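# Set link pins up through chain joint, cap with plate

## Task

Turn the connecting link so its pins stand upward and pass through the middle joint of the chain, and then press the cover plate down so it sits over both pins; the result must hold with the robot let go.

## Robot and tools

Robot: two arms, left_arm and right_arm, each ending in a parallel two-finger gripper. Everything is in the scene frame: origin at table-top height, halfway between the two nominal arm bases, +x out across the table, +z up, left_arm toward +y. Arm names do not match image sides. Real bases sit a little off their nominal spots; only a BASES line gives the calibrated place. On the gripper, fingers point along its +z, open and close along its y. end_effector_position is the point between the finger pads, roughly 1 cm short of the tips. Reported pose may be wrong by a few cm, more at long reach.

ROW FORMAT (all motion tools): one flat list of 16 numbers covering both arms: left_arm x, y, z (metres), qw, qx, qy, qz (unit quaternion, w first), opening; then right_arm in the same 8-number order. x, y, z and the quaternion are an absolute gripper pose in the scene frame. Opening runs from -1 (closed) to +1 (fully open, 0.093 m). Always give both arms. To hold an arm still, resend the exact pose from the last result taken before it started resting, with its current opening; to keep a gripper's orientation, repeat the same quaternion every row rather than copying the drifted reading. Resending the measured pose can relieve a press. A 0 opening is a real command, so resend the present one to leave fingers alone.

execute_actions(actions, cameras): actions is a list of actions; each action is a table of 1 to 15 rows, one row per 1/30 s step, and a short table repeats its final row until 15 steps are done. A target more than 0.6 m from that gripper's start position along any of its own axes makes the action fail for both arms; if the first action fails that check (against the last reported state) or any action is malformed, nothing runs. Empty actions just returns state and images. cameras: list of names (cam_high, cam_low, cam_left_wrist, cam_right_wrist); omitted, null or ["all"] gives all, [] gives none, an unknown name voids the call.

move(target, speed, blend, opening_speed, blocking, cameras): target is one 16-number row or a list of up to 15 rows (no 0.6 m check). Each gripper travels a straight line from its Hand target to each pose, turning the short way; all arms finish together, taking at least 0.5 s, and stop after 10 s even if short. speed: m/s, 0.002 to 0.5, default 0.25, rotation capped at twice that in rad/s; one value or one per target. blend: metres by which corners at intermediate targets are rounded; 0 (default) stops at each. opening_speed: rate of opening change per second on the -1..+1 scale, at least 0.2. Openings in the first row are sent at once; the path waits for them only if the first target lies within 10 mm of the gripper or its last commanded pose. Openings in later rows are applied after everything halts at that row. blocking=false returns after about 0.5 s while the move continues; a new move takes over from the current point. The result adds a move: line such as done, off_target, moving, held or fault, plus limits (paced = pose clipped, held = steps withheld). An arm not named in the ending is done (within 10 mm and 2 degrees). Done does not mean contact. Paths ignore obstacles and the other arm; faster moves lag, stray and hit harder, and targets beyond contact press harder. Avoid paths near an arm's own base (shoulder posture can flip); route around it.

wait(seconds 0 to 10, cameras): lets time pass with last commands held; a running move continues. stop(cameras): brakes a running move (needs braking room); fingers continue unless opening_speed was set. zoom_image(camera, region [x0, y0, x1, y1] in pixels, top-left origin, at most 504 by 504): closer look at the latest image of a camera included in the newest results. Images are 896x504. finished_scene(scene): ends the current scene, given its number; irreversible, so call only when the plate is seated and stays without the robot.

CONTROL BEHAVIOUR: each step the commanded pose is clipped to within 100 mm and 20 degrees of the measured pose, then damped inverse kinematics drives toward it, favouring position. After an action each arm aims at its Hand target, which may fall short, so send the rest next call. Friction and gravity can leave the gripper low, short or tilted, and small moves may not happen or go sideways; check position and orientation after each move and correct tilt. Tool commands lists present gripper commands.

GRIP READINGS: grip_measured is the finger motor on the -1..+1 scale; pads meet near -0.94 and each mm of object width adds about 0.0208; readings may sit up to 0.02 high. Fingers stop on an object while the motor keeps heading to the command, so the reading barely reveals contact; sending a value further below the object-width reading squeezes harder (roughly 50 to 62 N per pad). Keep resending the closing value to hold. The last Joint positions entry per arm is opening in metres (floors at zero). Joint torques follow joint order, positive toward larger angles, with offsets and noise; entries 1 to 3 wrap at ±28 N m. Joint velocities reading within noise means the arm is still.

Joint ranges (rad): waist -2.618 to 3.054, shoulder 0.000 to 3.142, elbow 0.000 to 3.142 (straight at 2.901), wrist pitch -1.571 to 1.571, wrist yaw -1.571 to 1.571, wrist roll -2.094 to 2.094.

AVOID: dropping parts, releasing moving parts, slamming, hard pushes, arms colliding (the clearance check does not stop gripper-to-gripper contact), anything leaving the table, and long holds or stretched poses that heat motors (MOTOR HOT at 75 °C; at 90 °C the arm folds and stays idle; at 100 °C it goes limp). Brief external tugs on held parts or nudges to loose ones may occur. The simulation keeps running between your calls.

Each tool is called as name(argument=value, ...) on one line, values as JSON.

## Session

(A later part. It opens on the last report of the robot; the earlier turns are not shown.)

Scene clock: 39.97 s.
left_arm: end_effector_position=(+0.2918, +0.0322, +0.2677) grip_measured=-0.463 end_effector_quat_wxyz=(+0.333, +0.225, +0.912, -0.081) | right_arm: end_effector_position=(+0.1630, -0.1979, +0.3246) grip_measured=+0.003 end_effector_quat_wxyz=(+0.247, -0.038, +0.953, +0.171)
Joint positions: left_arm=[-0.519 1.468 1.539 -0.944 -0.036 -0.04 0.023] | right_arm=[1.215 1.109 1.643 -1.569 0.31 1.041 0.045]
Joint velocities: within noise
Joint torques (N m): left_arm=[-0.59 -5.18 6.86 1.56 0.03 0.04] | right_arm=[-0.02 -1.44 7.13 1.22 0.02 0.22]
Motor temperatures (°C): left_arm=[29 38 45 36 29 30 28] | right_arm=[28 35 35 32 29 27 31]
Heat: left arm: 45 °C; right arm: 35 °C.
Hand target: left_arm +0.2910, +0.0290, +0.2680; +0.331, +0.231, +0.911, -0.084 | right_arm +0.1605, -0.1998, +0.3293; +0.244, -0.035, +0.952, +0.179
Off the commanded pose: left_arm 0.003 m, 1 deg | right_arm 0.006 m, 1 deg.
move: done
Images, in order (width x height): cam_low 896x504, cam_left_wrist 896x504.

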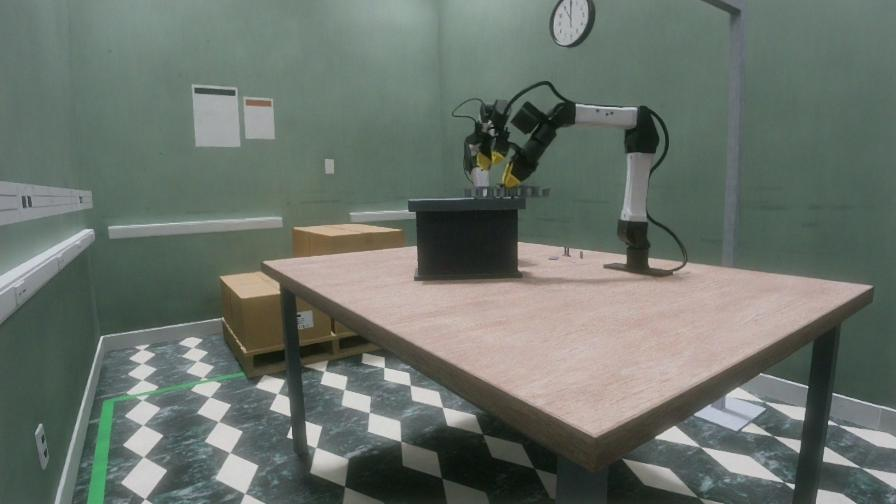

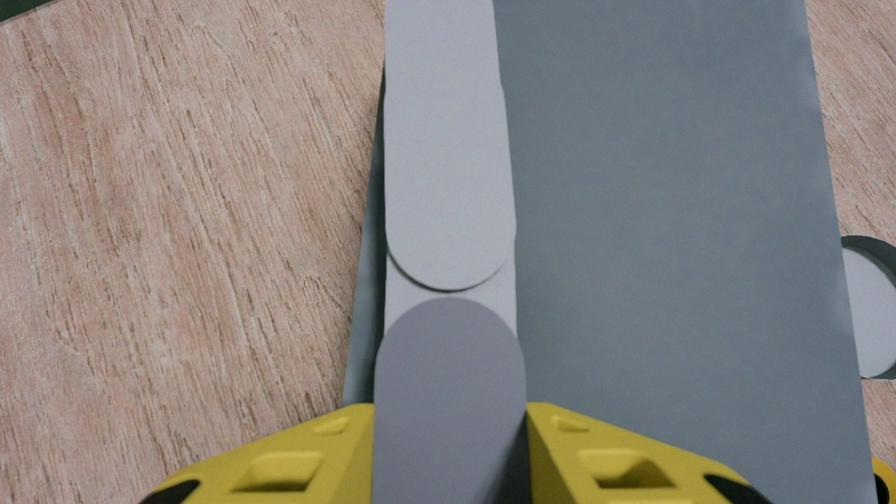

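move(target=[0.3365,-0.0075,0.268,0.3315,0.2313,0.9108,-0.0842,-0.75,0.1605,-0.1998,0.3294,0.244,-0.035,0.952,0.179,0.0], speed=0.05)

zoom_image(camera="cam_low", region=[400, 130, 560, 220])

Scene clock: 42.33 s.
left_arm: end_effector_position=(+0.3322, -0.0033, +0.2690) grip_measured=-0.463 end_effector_quat_wxyz=(+0.332, +0.235, +0.910, -0.085) | right_arm: end_effector_position=(+0.1630, -0.1979, +0.3246) grip_measured=+0.003 end_effector_quat_wxyz=(+0.247, -0.038, +0.953, +0.171)
Joint positions: left_arm=[-0.542 1.669 1.745 -0.948 -0.036 -0.041 0.023] | right_arm=[1.215 1.109 1.643 -1.569 0.31 1.041 0.045]
Joint velocities: within noise
Joint torques (N m): left_arm=[-0.64 -5.35 8.2 1.58 -0.11 -0.17] | right_arm=[-0.01 -1.44 7.15 1.22 0.02 0.23]
Motor temperatures (°C): left_arm=[29 38 45 36 29 30 29] | right_arm=[28 35 35 32 29 27 31]
Heat: left arm: 45 °C; right arm: 35 °C.
Hand target: left_arm +0.3363, -0.0075, +0.2680; +0.332, +0.231, +0.911, -0.084 | right_arm +0.1605, -0.1998, +0.3293; +0.244, -0.035, +0.952, +0.179
Off the commanded pose: left_arm 0.006 m, 0 deg | right_arm 0.006 m, 1 deg.
move: done

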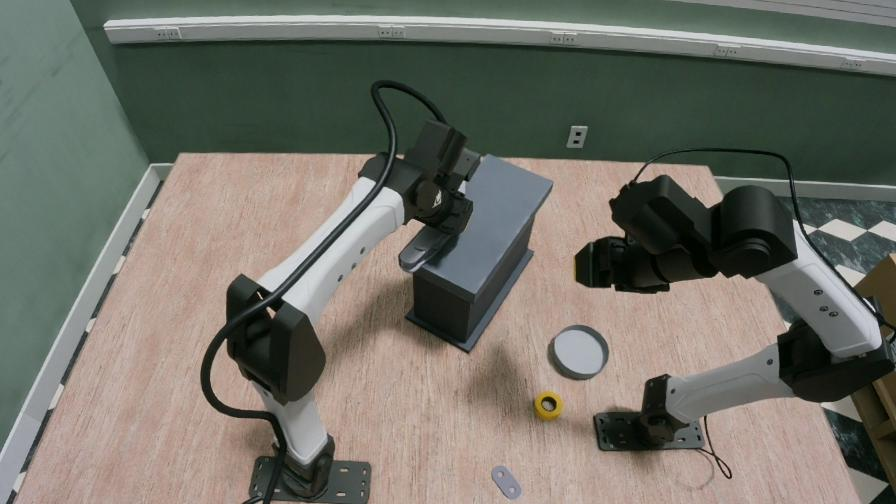

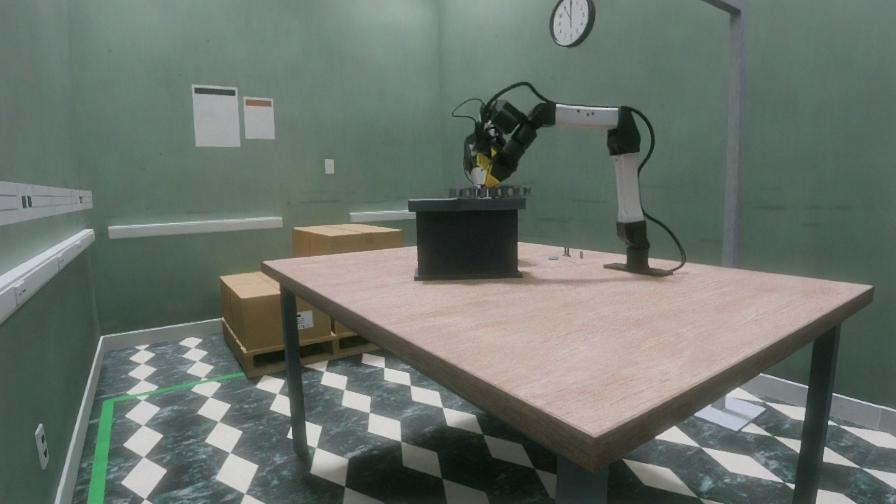

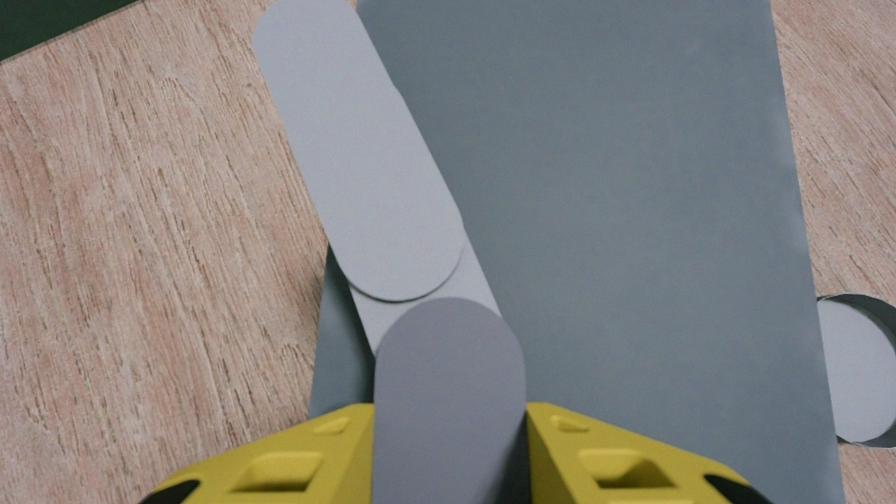

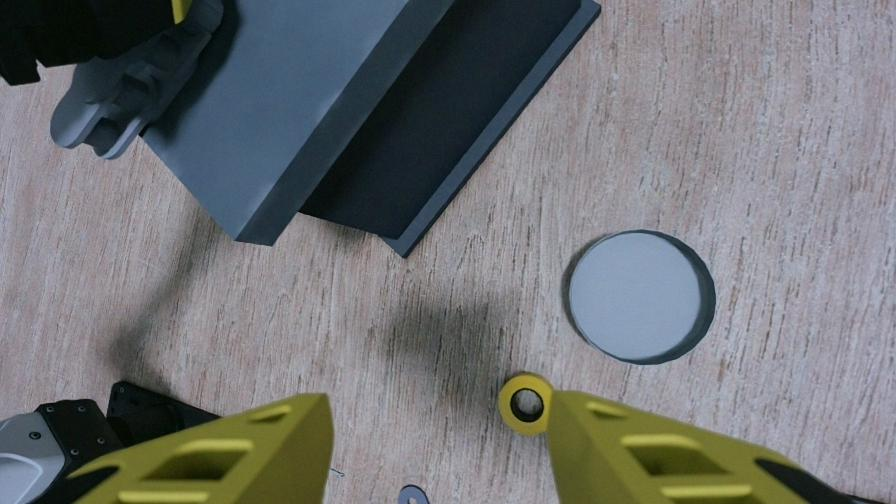

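Scaled by 3.150 from the camera's 896x504 image, which has a finer 1280x720 frame.

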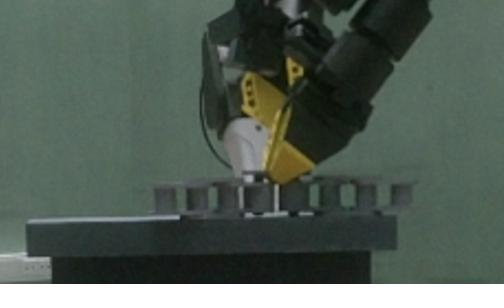

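move(target=[0.331,-0.040,0.268,0.3315,0.2313,0.9108,-0.0842,-0.75,0.1605,-0.1998,0.3294,0.244,-0.035,0.952,0.179,0.0], speed=0.05)

zoom_image(camera="cam_low", region=[400, 130, 560, 220])

Scene clock: 45.00 s.
left_arm: end_effector_position=(+0.3291, -0.0355, +0.2694) grip_measured=-0.463 end_effector_quat_wxyz=(+0.334, +0.235, +0.909, -0.085) | right_arm: end_effector_position=(+0.1630, -0.1979, +0.3246) grip_measured=+0.003 end_effector_quat_wxyz=(+0.247, -0.038, +0.953, +0.171)
Joint positions: left_arm=[-0.626 1.729 1.812 -0.955 -0.092 -0.103 0.023] | right_arm=[1.215 1.109 1.643 -1.569 0.31 1.041 0.045]
Joint velocities: within noise
Joint torques (N m): left_arm=[-0.84 -6.04 8.32 1.5 -0.13 -0.24] | right_arm=[-0.01 -1.44 7.15 1.22 0.02 0.22]
Motor temperatures (°C): left_arm=[29 38 46 36 29 30 29] | right_arm=[28 35 35 32 29 27 31]
Heat: left arm: 46 °C; right arm: 35 °C.
Hand target: left_arm +0.3309, -0.0400, +0.2679; +0.332, +0.232, +0.911, -0.084 | right_arm +0.1605, -0.1998, +0.3293; +0.244, -0.035, +0.952, +0.179
Off the commanded pose: left_arm 0.005 m, 1 deg | right_arm 0.006 m, 1 deg.
move: done

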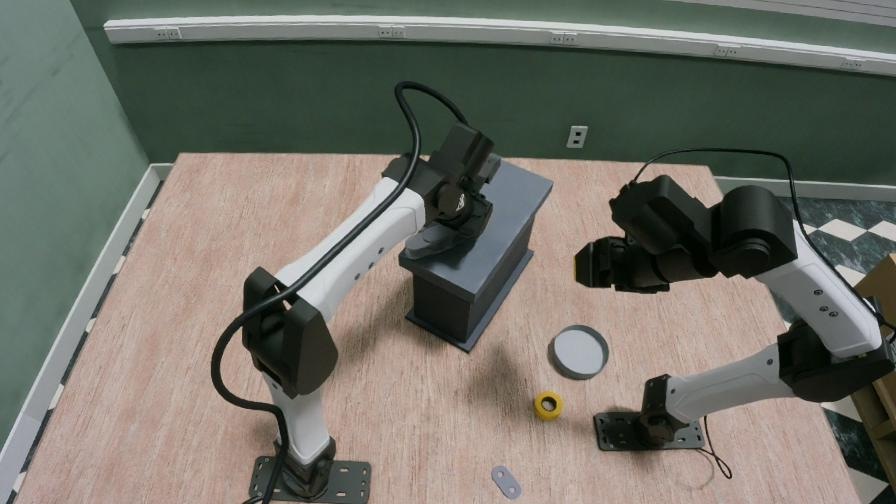

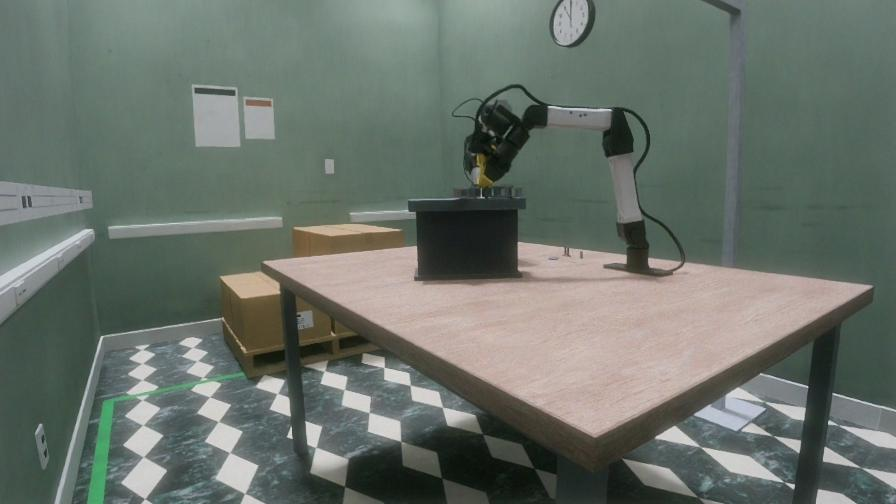

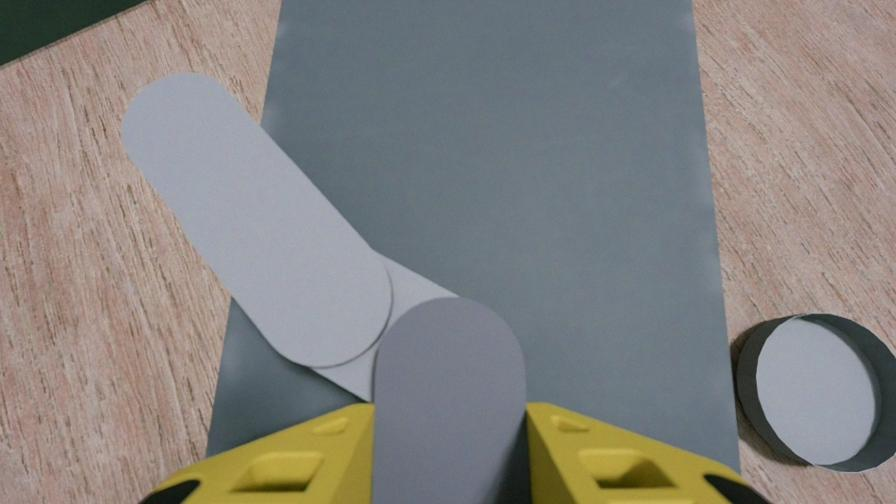

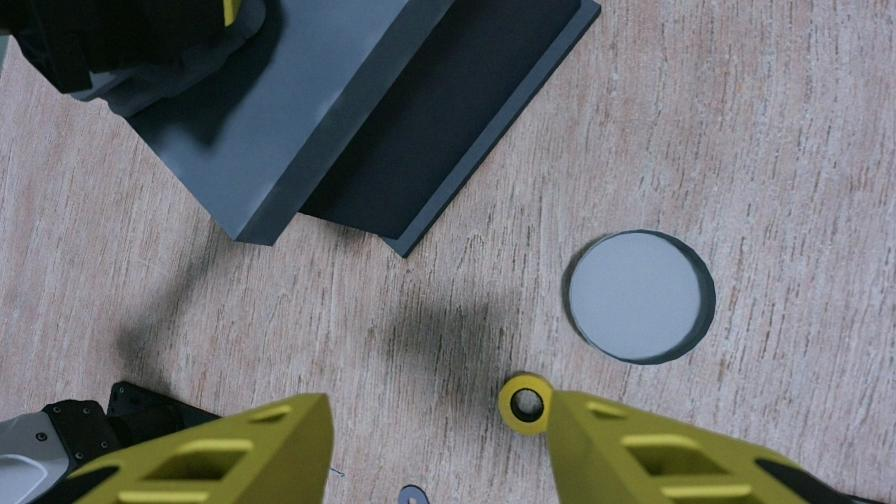

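Scaled by 3.150 from the camera's 896x504 image, which has a finer 1280x720 frame.

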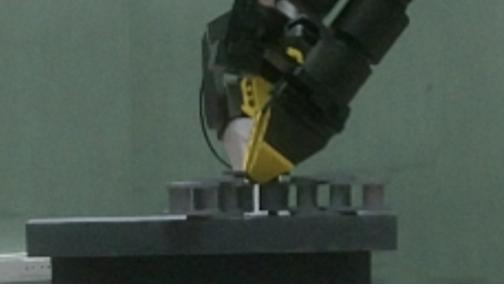

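move(target=[0.316,-0.063,0.268,0.3315,0.2313,0.9108,-0.0842,-0.75,0.1605,-0.1998,0.3294,0.244,-0.035,0.952,0.179,0.0], speed=0.05)

Scene clock: 46.43 s.
left_arm: end_effector_position=(+0.3142, -0.0579, +0.2693) grip_measured=-0.463 end_effector_quat_wxyz=(+0.333, +0.235, +0.909, -0.084) | right_arm: end_effector_position=(+0.1630, -0.1979, +0.3246) grip_measured=+0.003 end_effector_quat_wxyz=(+0.247, -0.038, +0.953, +0.171)
Joint positions: left_arm=[-0.702 1.743 1.831 -0.969 -0.141 -0.163 0.023] | right_arm=[1.215 1.109 1.643 -1.569 0.31 1.041 0.045]
Joint velocities: within noise
Joint torques (N m): left_arm=[-0.83 -6.09 8.23 1.5 -0.16 -0.24] | right_arm=[-0.03 -1.43 7.15 1.21 0.02 0.22]
Motor temperatures (°C): left_arm=[29 38 46 36 29 30 29] | right_arm=[28 35 35 32 29 27 31]
Heat: left arm: 46 °C; right arm: 35 °C.
Hand target: left_arm +0.3159, -0.0629, +0.2679; +0.332, +0.231, +0.911, -0.084 | right_arm +0.1605, -0.1998, +0.3293; +0.244, -0.035, +0.952, +0.179
Off the commanded pose: left_arm 0.006 m, 1 deg | right_arm 0.006 m, 1 deg.
move: done

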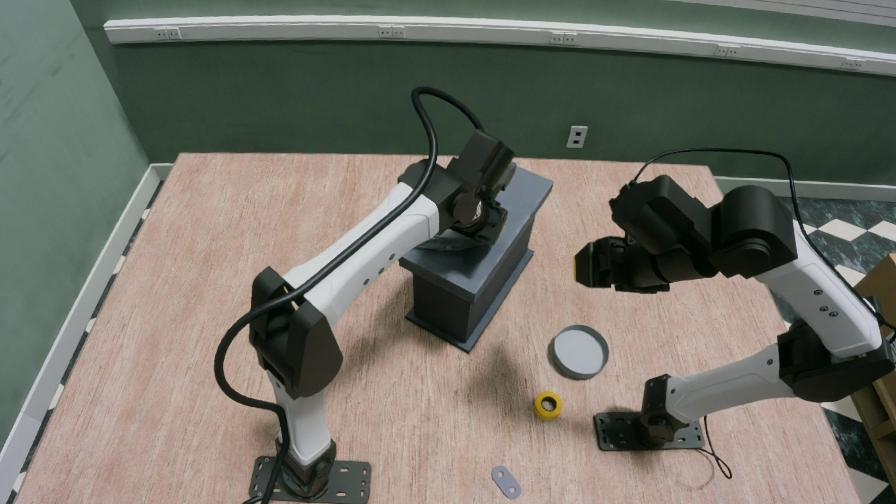

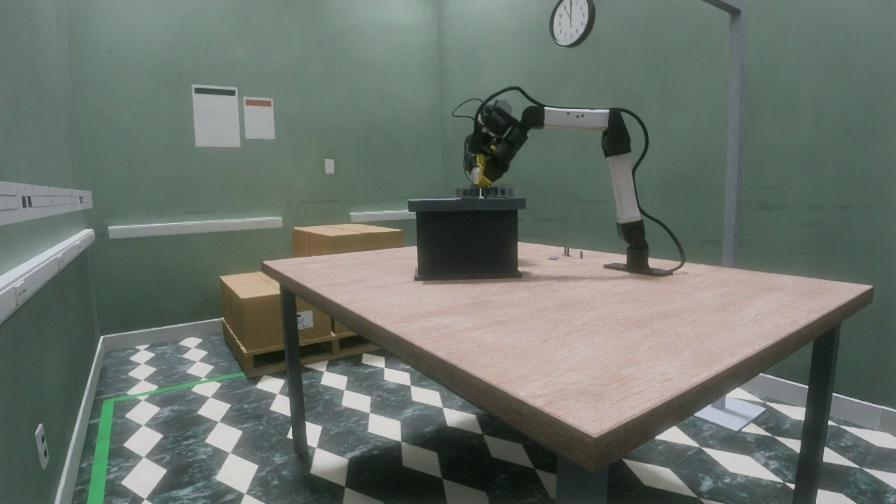

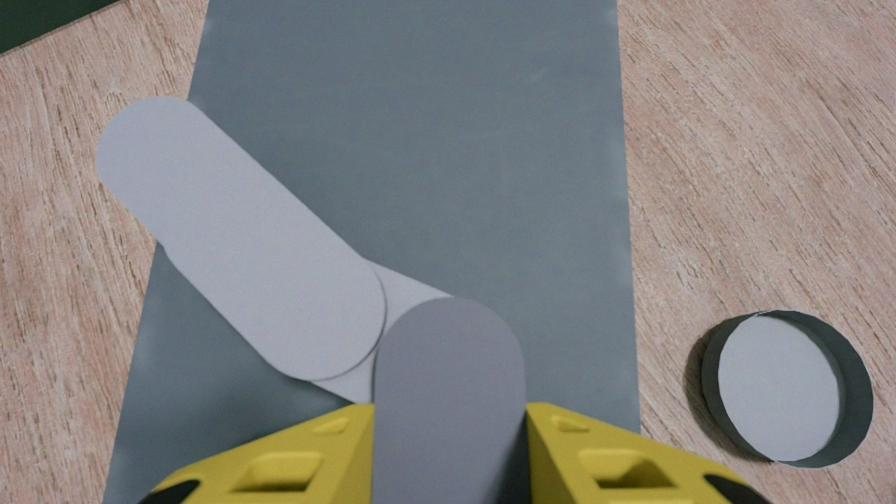

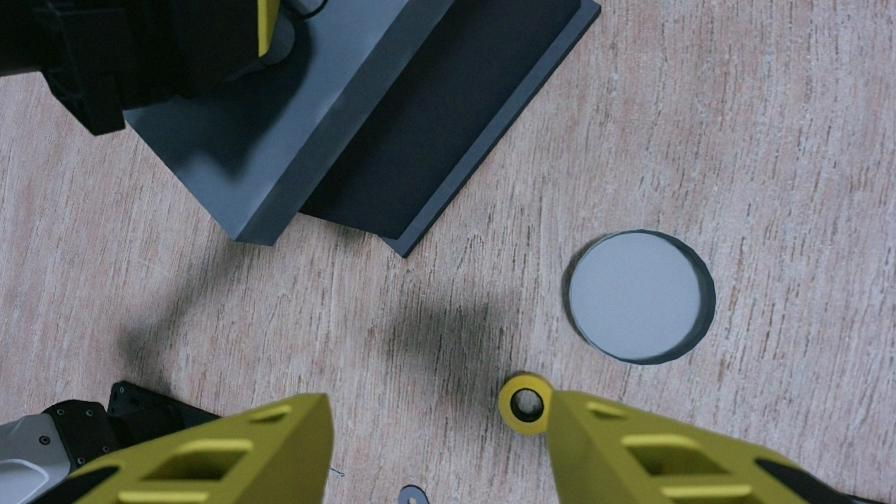

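zoom_image(camera="cam_high", region=[380, 180, 580, 300])

zoom_image(camera="cam_right_wrist", region=[60, 0, 400, 200])

Scaled by 2.520 from the camera's 896x504 image, which has a finer 1280x720 frame.

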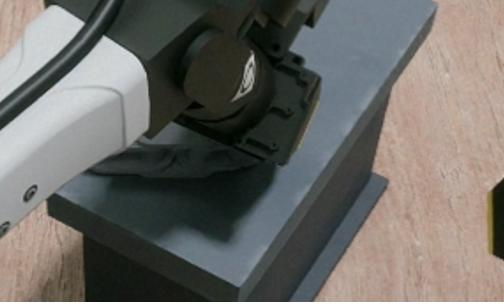

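Scaled by 1.482 from the camera's 896x504 image, which has a finer 1280x720 frame.

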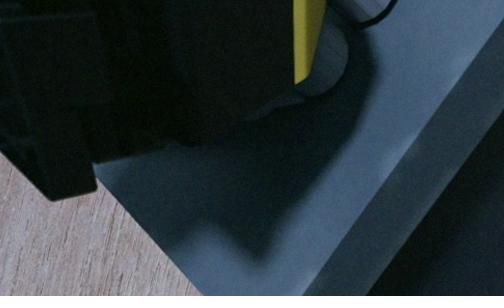

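move(target=[[0.316,-0.0615,0.290,0.3315,0.2313,0.9108,-0.0842,-0.75,0.1605,-0.1998,0.3294,0.244,-0.035,0.952,0.179,0.0]], speed=0.05, cameras=["cam_low","cam_left_wrist"])

zoom_image(camera="cam_low", region=[400, 130, 560, 220])

Scene clock: 48.13 s.
left_arm: end_effector_position=(+0.3144, -0.0581, +0.2896) grip_measured=-0.463 end_effector_quat_wxyz=(+0.332, +0.235, +0.910, -0.084) | right_arm: end_effector_position=(+0.1630, -0.1979, +0.3246) grip_measured=+0.003 end_effector_quat_wxyz=(+0.247, -0.038, +0.953, +0.171)
Joint positions: left_arm=[-0.702 1.78 1.965 -1.067 -0.141 -0.163 0.023] | right_arm=[1.215 1.109 1.643 -1.569 0.31 1.041 0.045]
Joint velocities: within noise
Joint torques (N m): left_arm=[-0.58 -6.58 8.18 1.47 -0.15 -0.18] | right_arm=[-0.03 -1.44 7.13 1.21 0.02 0.22]
Motor temperatures (°C): left_arm=[29 39 46 36 29 30 29] | right_arm=[28 35 35 32 29 27 31]
Heat: left arm: 46 °C; right arm: 35 °C.
Hand target: left_arm +0.3159, -0.0615, +0.2900; +0.332, +0.231, +0.911, -0.084 | right_arm +0.1605, -0.1998, +0.3293; +0.244, -0.035, +0.952, +0.179
Off the commanded pose: left_arm 0.004 m, 0 deg | right_arm 0.006 m, 1 deg.
move: done
Images, in order (width x height): cam_low 896x504, cam_left_wrist 896x504.

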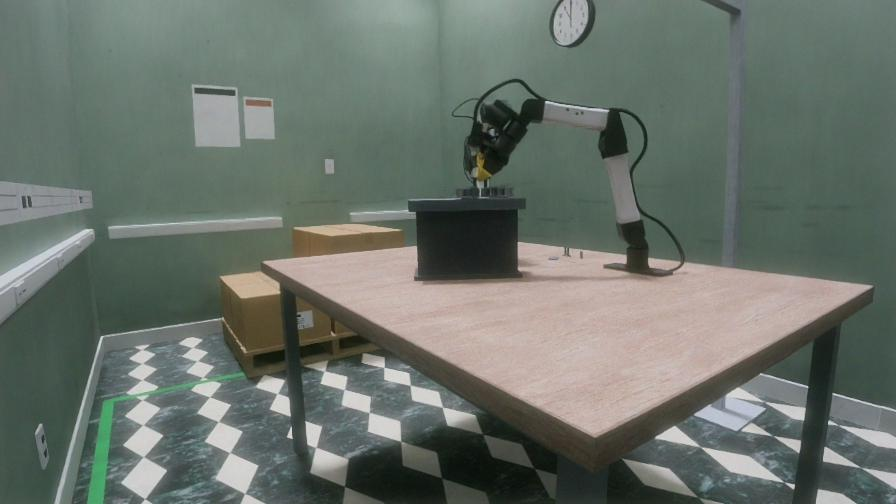

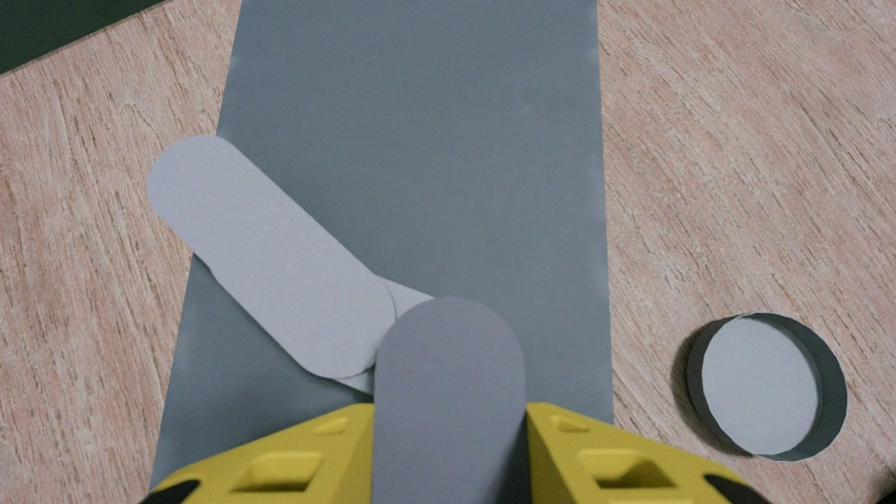

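Scaled by 3.150 from the camera's 896x504 image, which has a finer 1280x720 frame.

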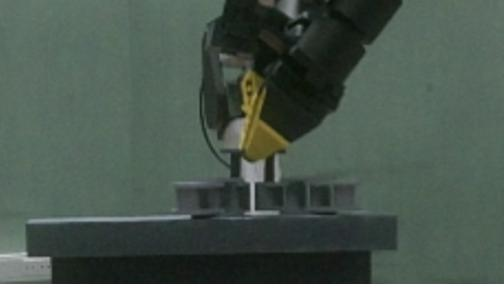

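move(target=[[0.316,-0.0615,0.328,0.3315,0.2313,0.9108,-0.0842,-0.75,0.1605,-0.1998,0.3294,0.244,-0.035,0.952,0.179,0.0]], speed=0.06, cameras=["cam_low","cam_left_wrist","cam_high"])

zoom_image(camera="cam_low", region=[400, 130, 560, 220])

Scene clock: 49.83 s.
left_arm: end_effector_position=(+0.3145, -0.0581, +0.3283) grip_measured=-0.463 end_effector_quat_wxyz=(+0.332, +0.235, +0.910, -0.084) | right_arm: end_effector_position=(+0.1630, -0.1979, +0.3246) grip_measured=+0.003 end_effector_quat_wxyz=(+0.247, -0.038, +0.953, +0.171)
Joint positions: left_arm=[-0.702 1.887 2.283 -1.28 -0.141 -0.164 0.023] | right_arm=[1.215 1.109 1.643 -1.569 0.31 1.041 0.045]
Joint velocities: within noise
Joint torques (N m): left_arm=[-0.58 -6.82 7.56 1.49 -0.15 -0.18] | right_arm=[-0.01 -1.44 7.15 1.22 0.02 0.23]
Motor temperatures (°C): left_arm=[29 39 46 36 29 30 29] | right_arm=[28 35 35 32 29 27 31]
Heat: left arm: 46 °C; right arm: 35 °C.
Hand target: left_arm +0.3159, -0.0615, +0.3279; +0.332, +0.231, +0.911, -0.084 | right_arm +0.1605, -0.1998, +0.3293; +0.244, -0.035, +0.952, +0.179
Off the commanded pose: left_arm 0.004 m, 0 deg | right_arm 0.006 m, 1 deg.
move: done
Images, in order (width x height): cam_high 896x504, cam_low 896x504, cam_left_wrist 896x504.

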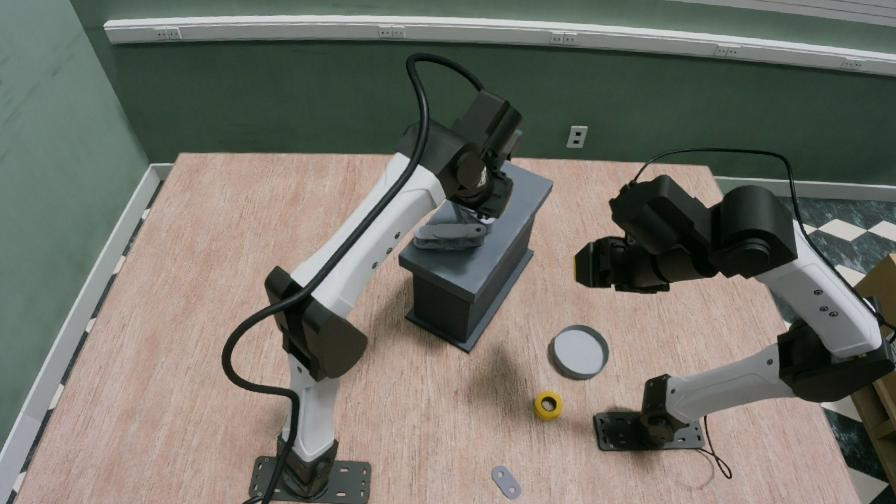

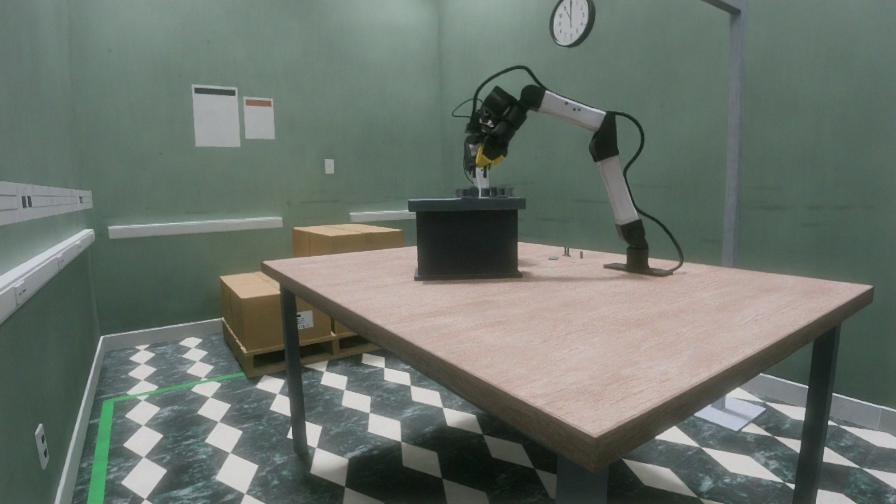

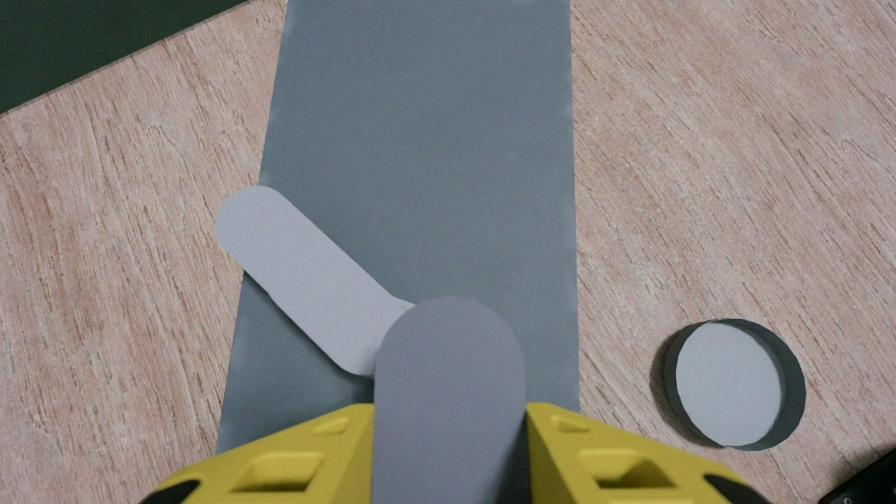

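Scaled by 3.150 from the camera's 896x504 image, which has a finer 1280x720 frame.

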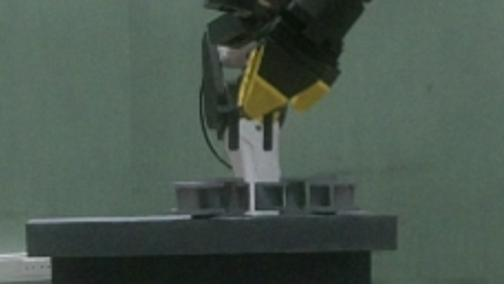

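move(target=[[0.30,-0.045,0.350,0.3315,0.2313,0.9108,-0.0842,-0.75,0.1605,-0.1998,0.3294,0.244,-0.035,0.952,0.179,0.0],[0.18,0.07,0.350,0.3315,0.2313,0.9108,-0.0842,-0.75,0.1605,-0.1998,0.3294,0.244,-0.035,0.952,0.179,0.0]], speed=0.12, blend=0.02)

zoom_image(camera="cam_high", region=[380, 180, 580, 300])

Scene clock: 55.90 s.
left_arm: end_effector_position=(+0.1826, +0.0684, +0.3513) grip_measured=-0.463 end_effector_quat_wxyz=(+0.335, +0.225, +0.911, -0.083) | right_arm: end_effector_position=(+0.1630, -0.1979, +0.3246) grip_measured=+0.003 end_effector_quat_wxyz=(+0.247, -0.038, +0.953, +0.171)
Joint positions: left_arm=[-0.663 1.253 1.764 -1.387 -0.125 -0.15 0.023] | right_arm=[1.215 1.109 1.643 -1.569 0.31 1.041 0.045]
Joint velocities: within noise
Joint torques (N m): left_arm=[0.29 -2.96 4.63 1.51 0 0.17] | right_arm=[-0.02 -1.44 7.15 1.22 0.02 0.23]
Motor temperatures (°C): left_arm=[29 39 47 37 29 30 29] | right_arm=[28 35 35 32 29 27 31]
Heat: left arm: 47 °C; right arm: 35 °C.
Hand target: left_arm +0.1800, +0.0700, +0.3500; +0.332, +0.231, +0.911, -0.084 | right_arm +0.1605, -0.1998, +0.3293; +0.244, -0.035, +0.952, +0.179
Off the commanded pose: left_arm 0.003 m, 1 deg | right_arm 0.006 m, 1 deg.
move: done; blend cut to 0.0159 m at target 1

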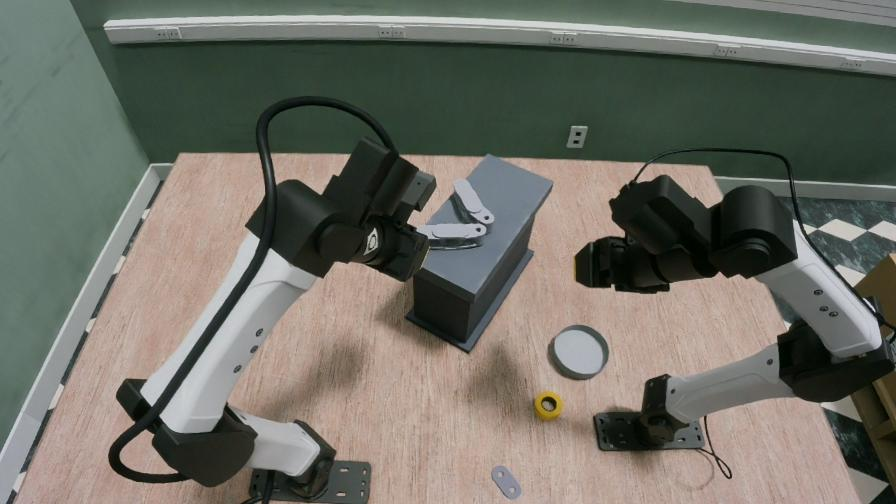

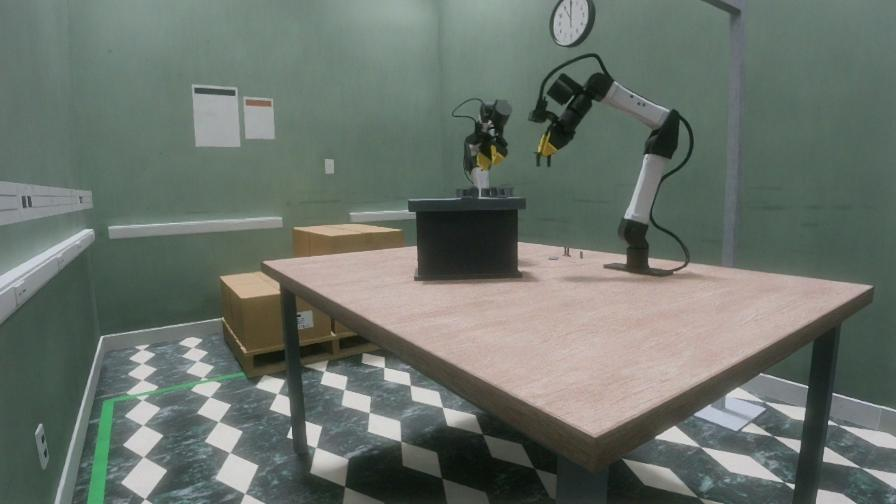

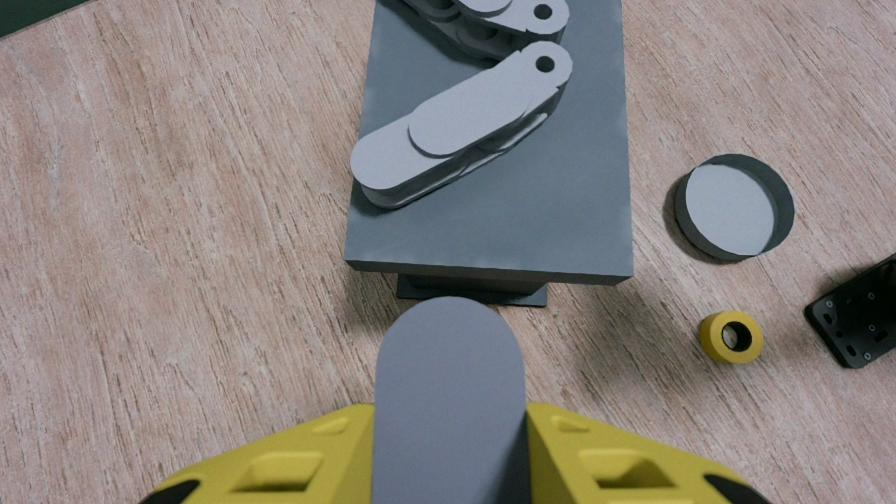

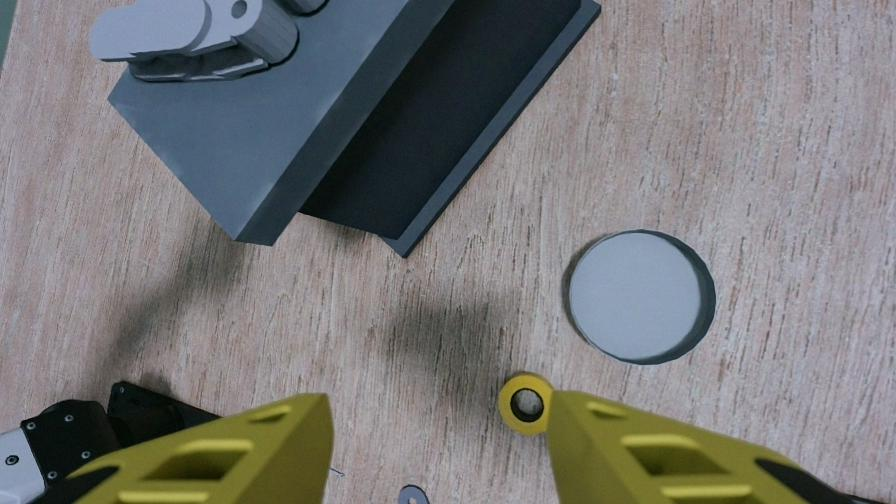

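Scaled by 2.520 from the camera's 896x504 image, which has a finer 1280x720 frame.

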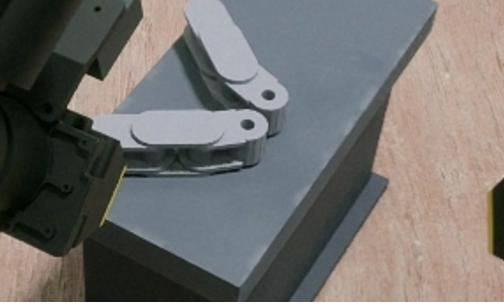

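move(target=[0.13,0.02,0.29,0.1228,-0.1228,0.6964,-0.6964,-0.75,0.1605,-0.1998,0.3294,0.244,-0.035,0.952,0.179,0.0], speed=0.25)

Scene clock: 60.60 s.
left_arm: end_effector_position=(+0.1297, +0.0202, +0.2871) grip_measured=-0.462 end_effector_quat_wxyz=(+0.118, -0.123, +0.702, -0.691) | right_arm: end_effector_position=(+0.1630, -0.1979, +0.3246) grip_measured=+0.003 end_effector_quat_wxyz=(+0.247, -0.038, +0.953, +0.171)
Joint positions: left_arm=[-0.36 0.605 0.477 0.101 0.851 -1.556 0.023] | right_arm=[1.215 1.109 1.643 -1.569 0.31 1.041 0.045]
Joint velocities: within noise
Joint torques (N m): left_arm=[-0.64 0.18 6.35 2.19 -0.13 -0.11] | right_arm=[-0.01 -1.43 7.15 1.22 0.02 0.23]
Motor temperatures (°C): left_arm=[29 39 47 37 29 30 29] | right_arm=[28 35 36 32 29 27 31]
Heat: left arm: 47 °C; right arm: 36 °C.
Hand target: left_arm +0.1299, +0.0201, +0.2900; +0.123, -0.123, +0.697, -0.696 | right_arm +0.1605, -0.1998, +0.3293; +0.244, -0.035, +0.952, +0.179
Off the commanded pose: left_arm 0.003 m, 1 deg | right_arm 0.006 m, 1 deg.
move: done

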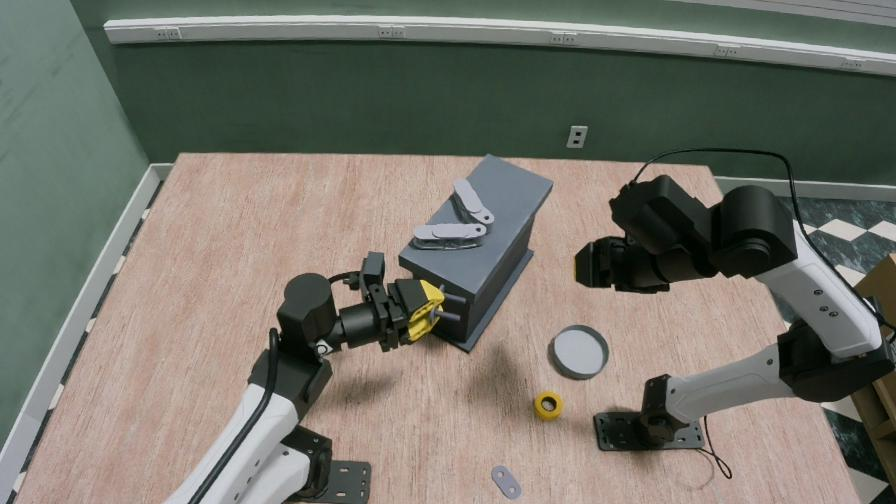

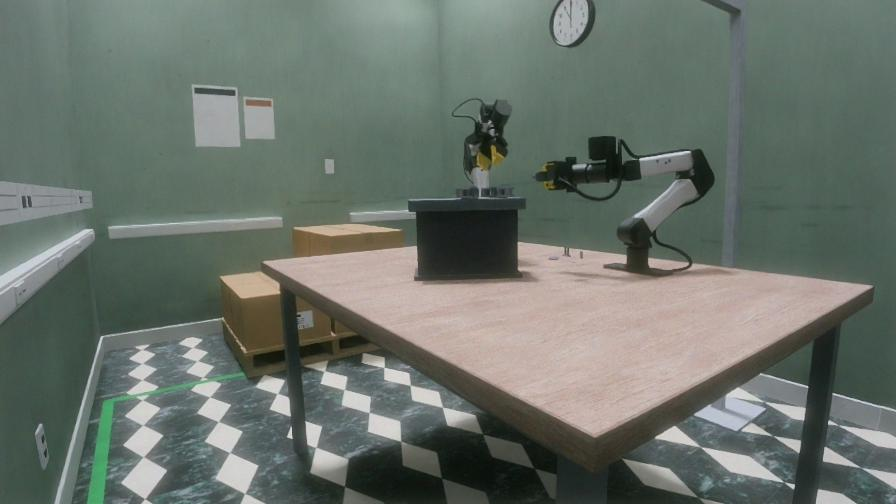

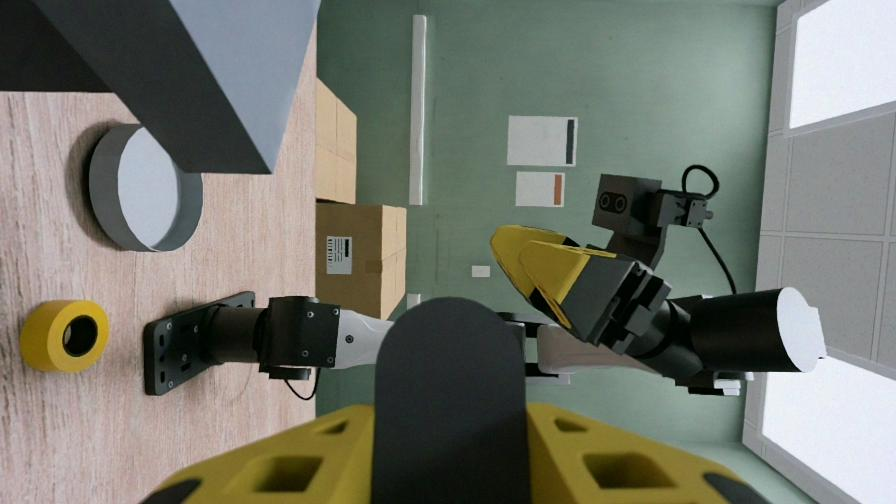

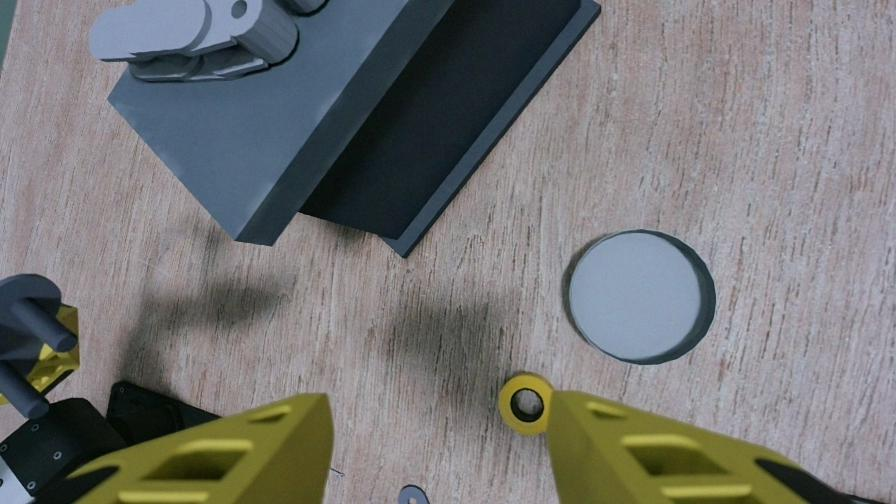

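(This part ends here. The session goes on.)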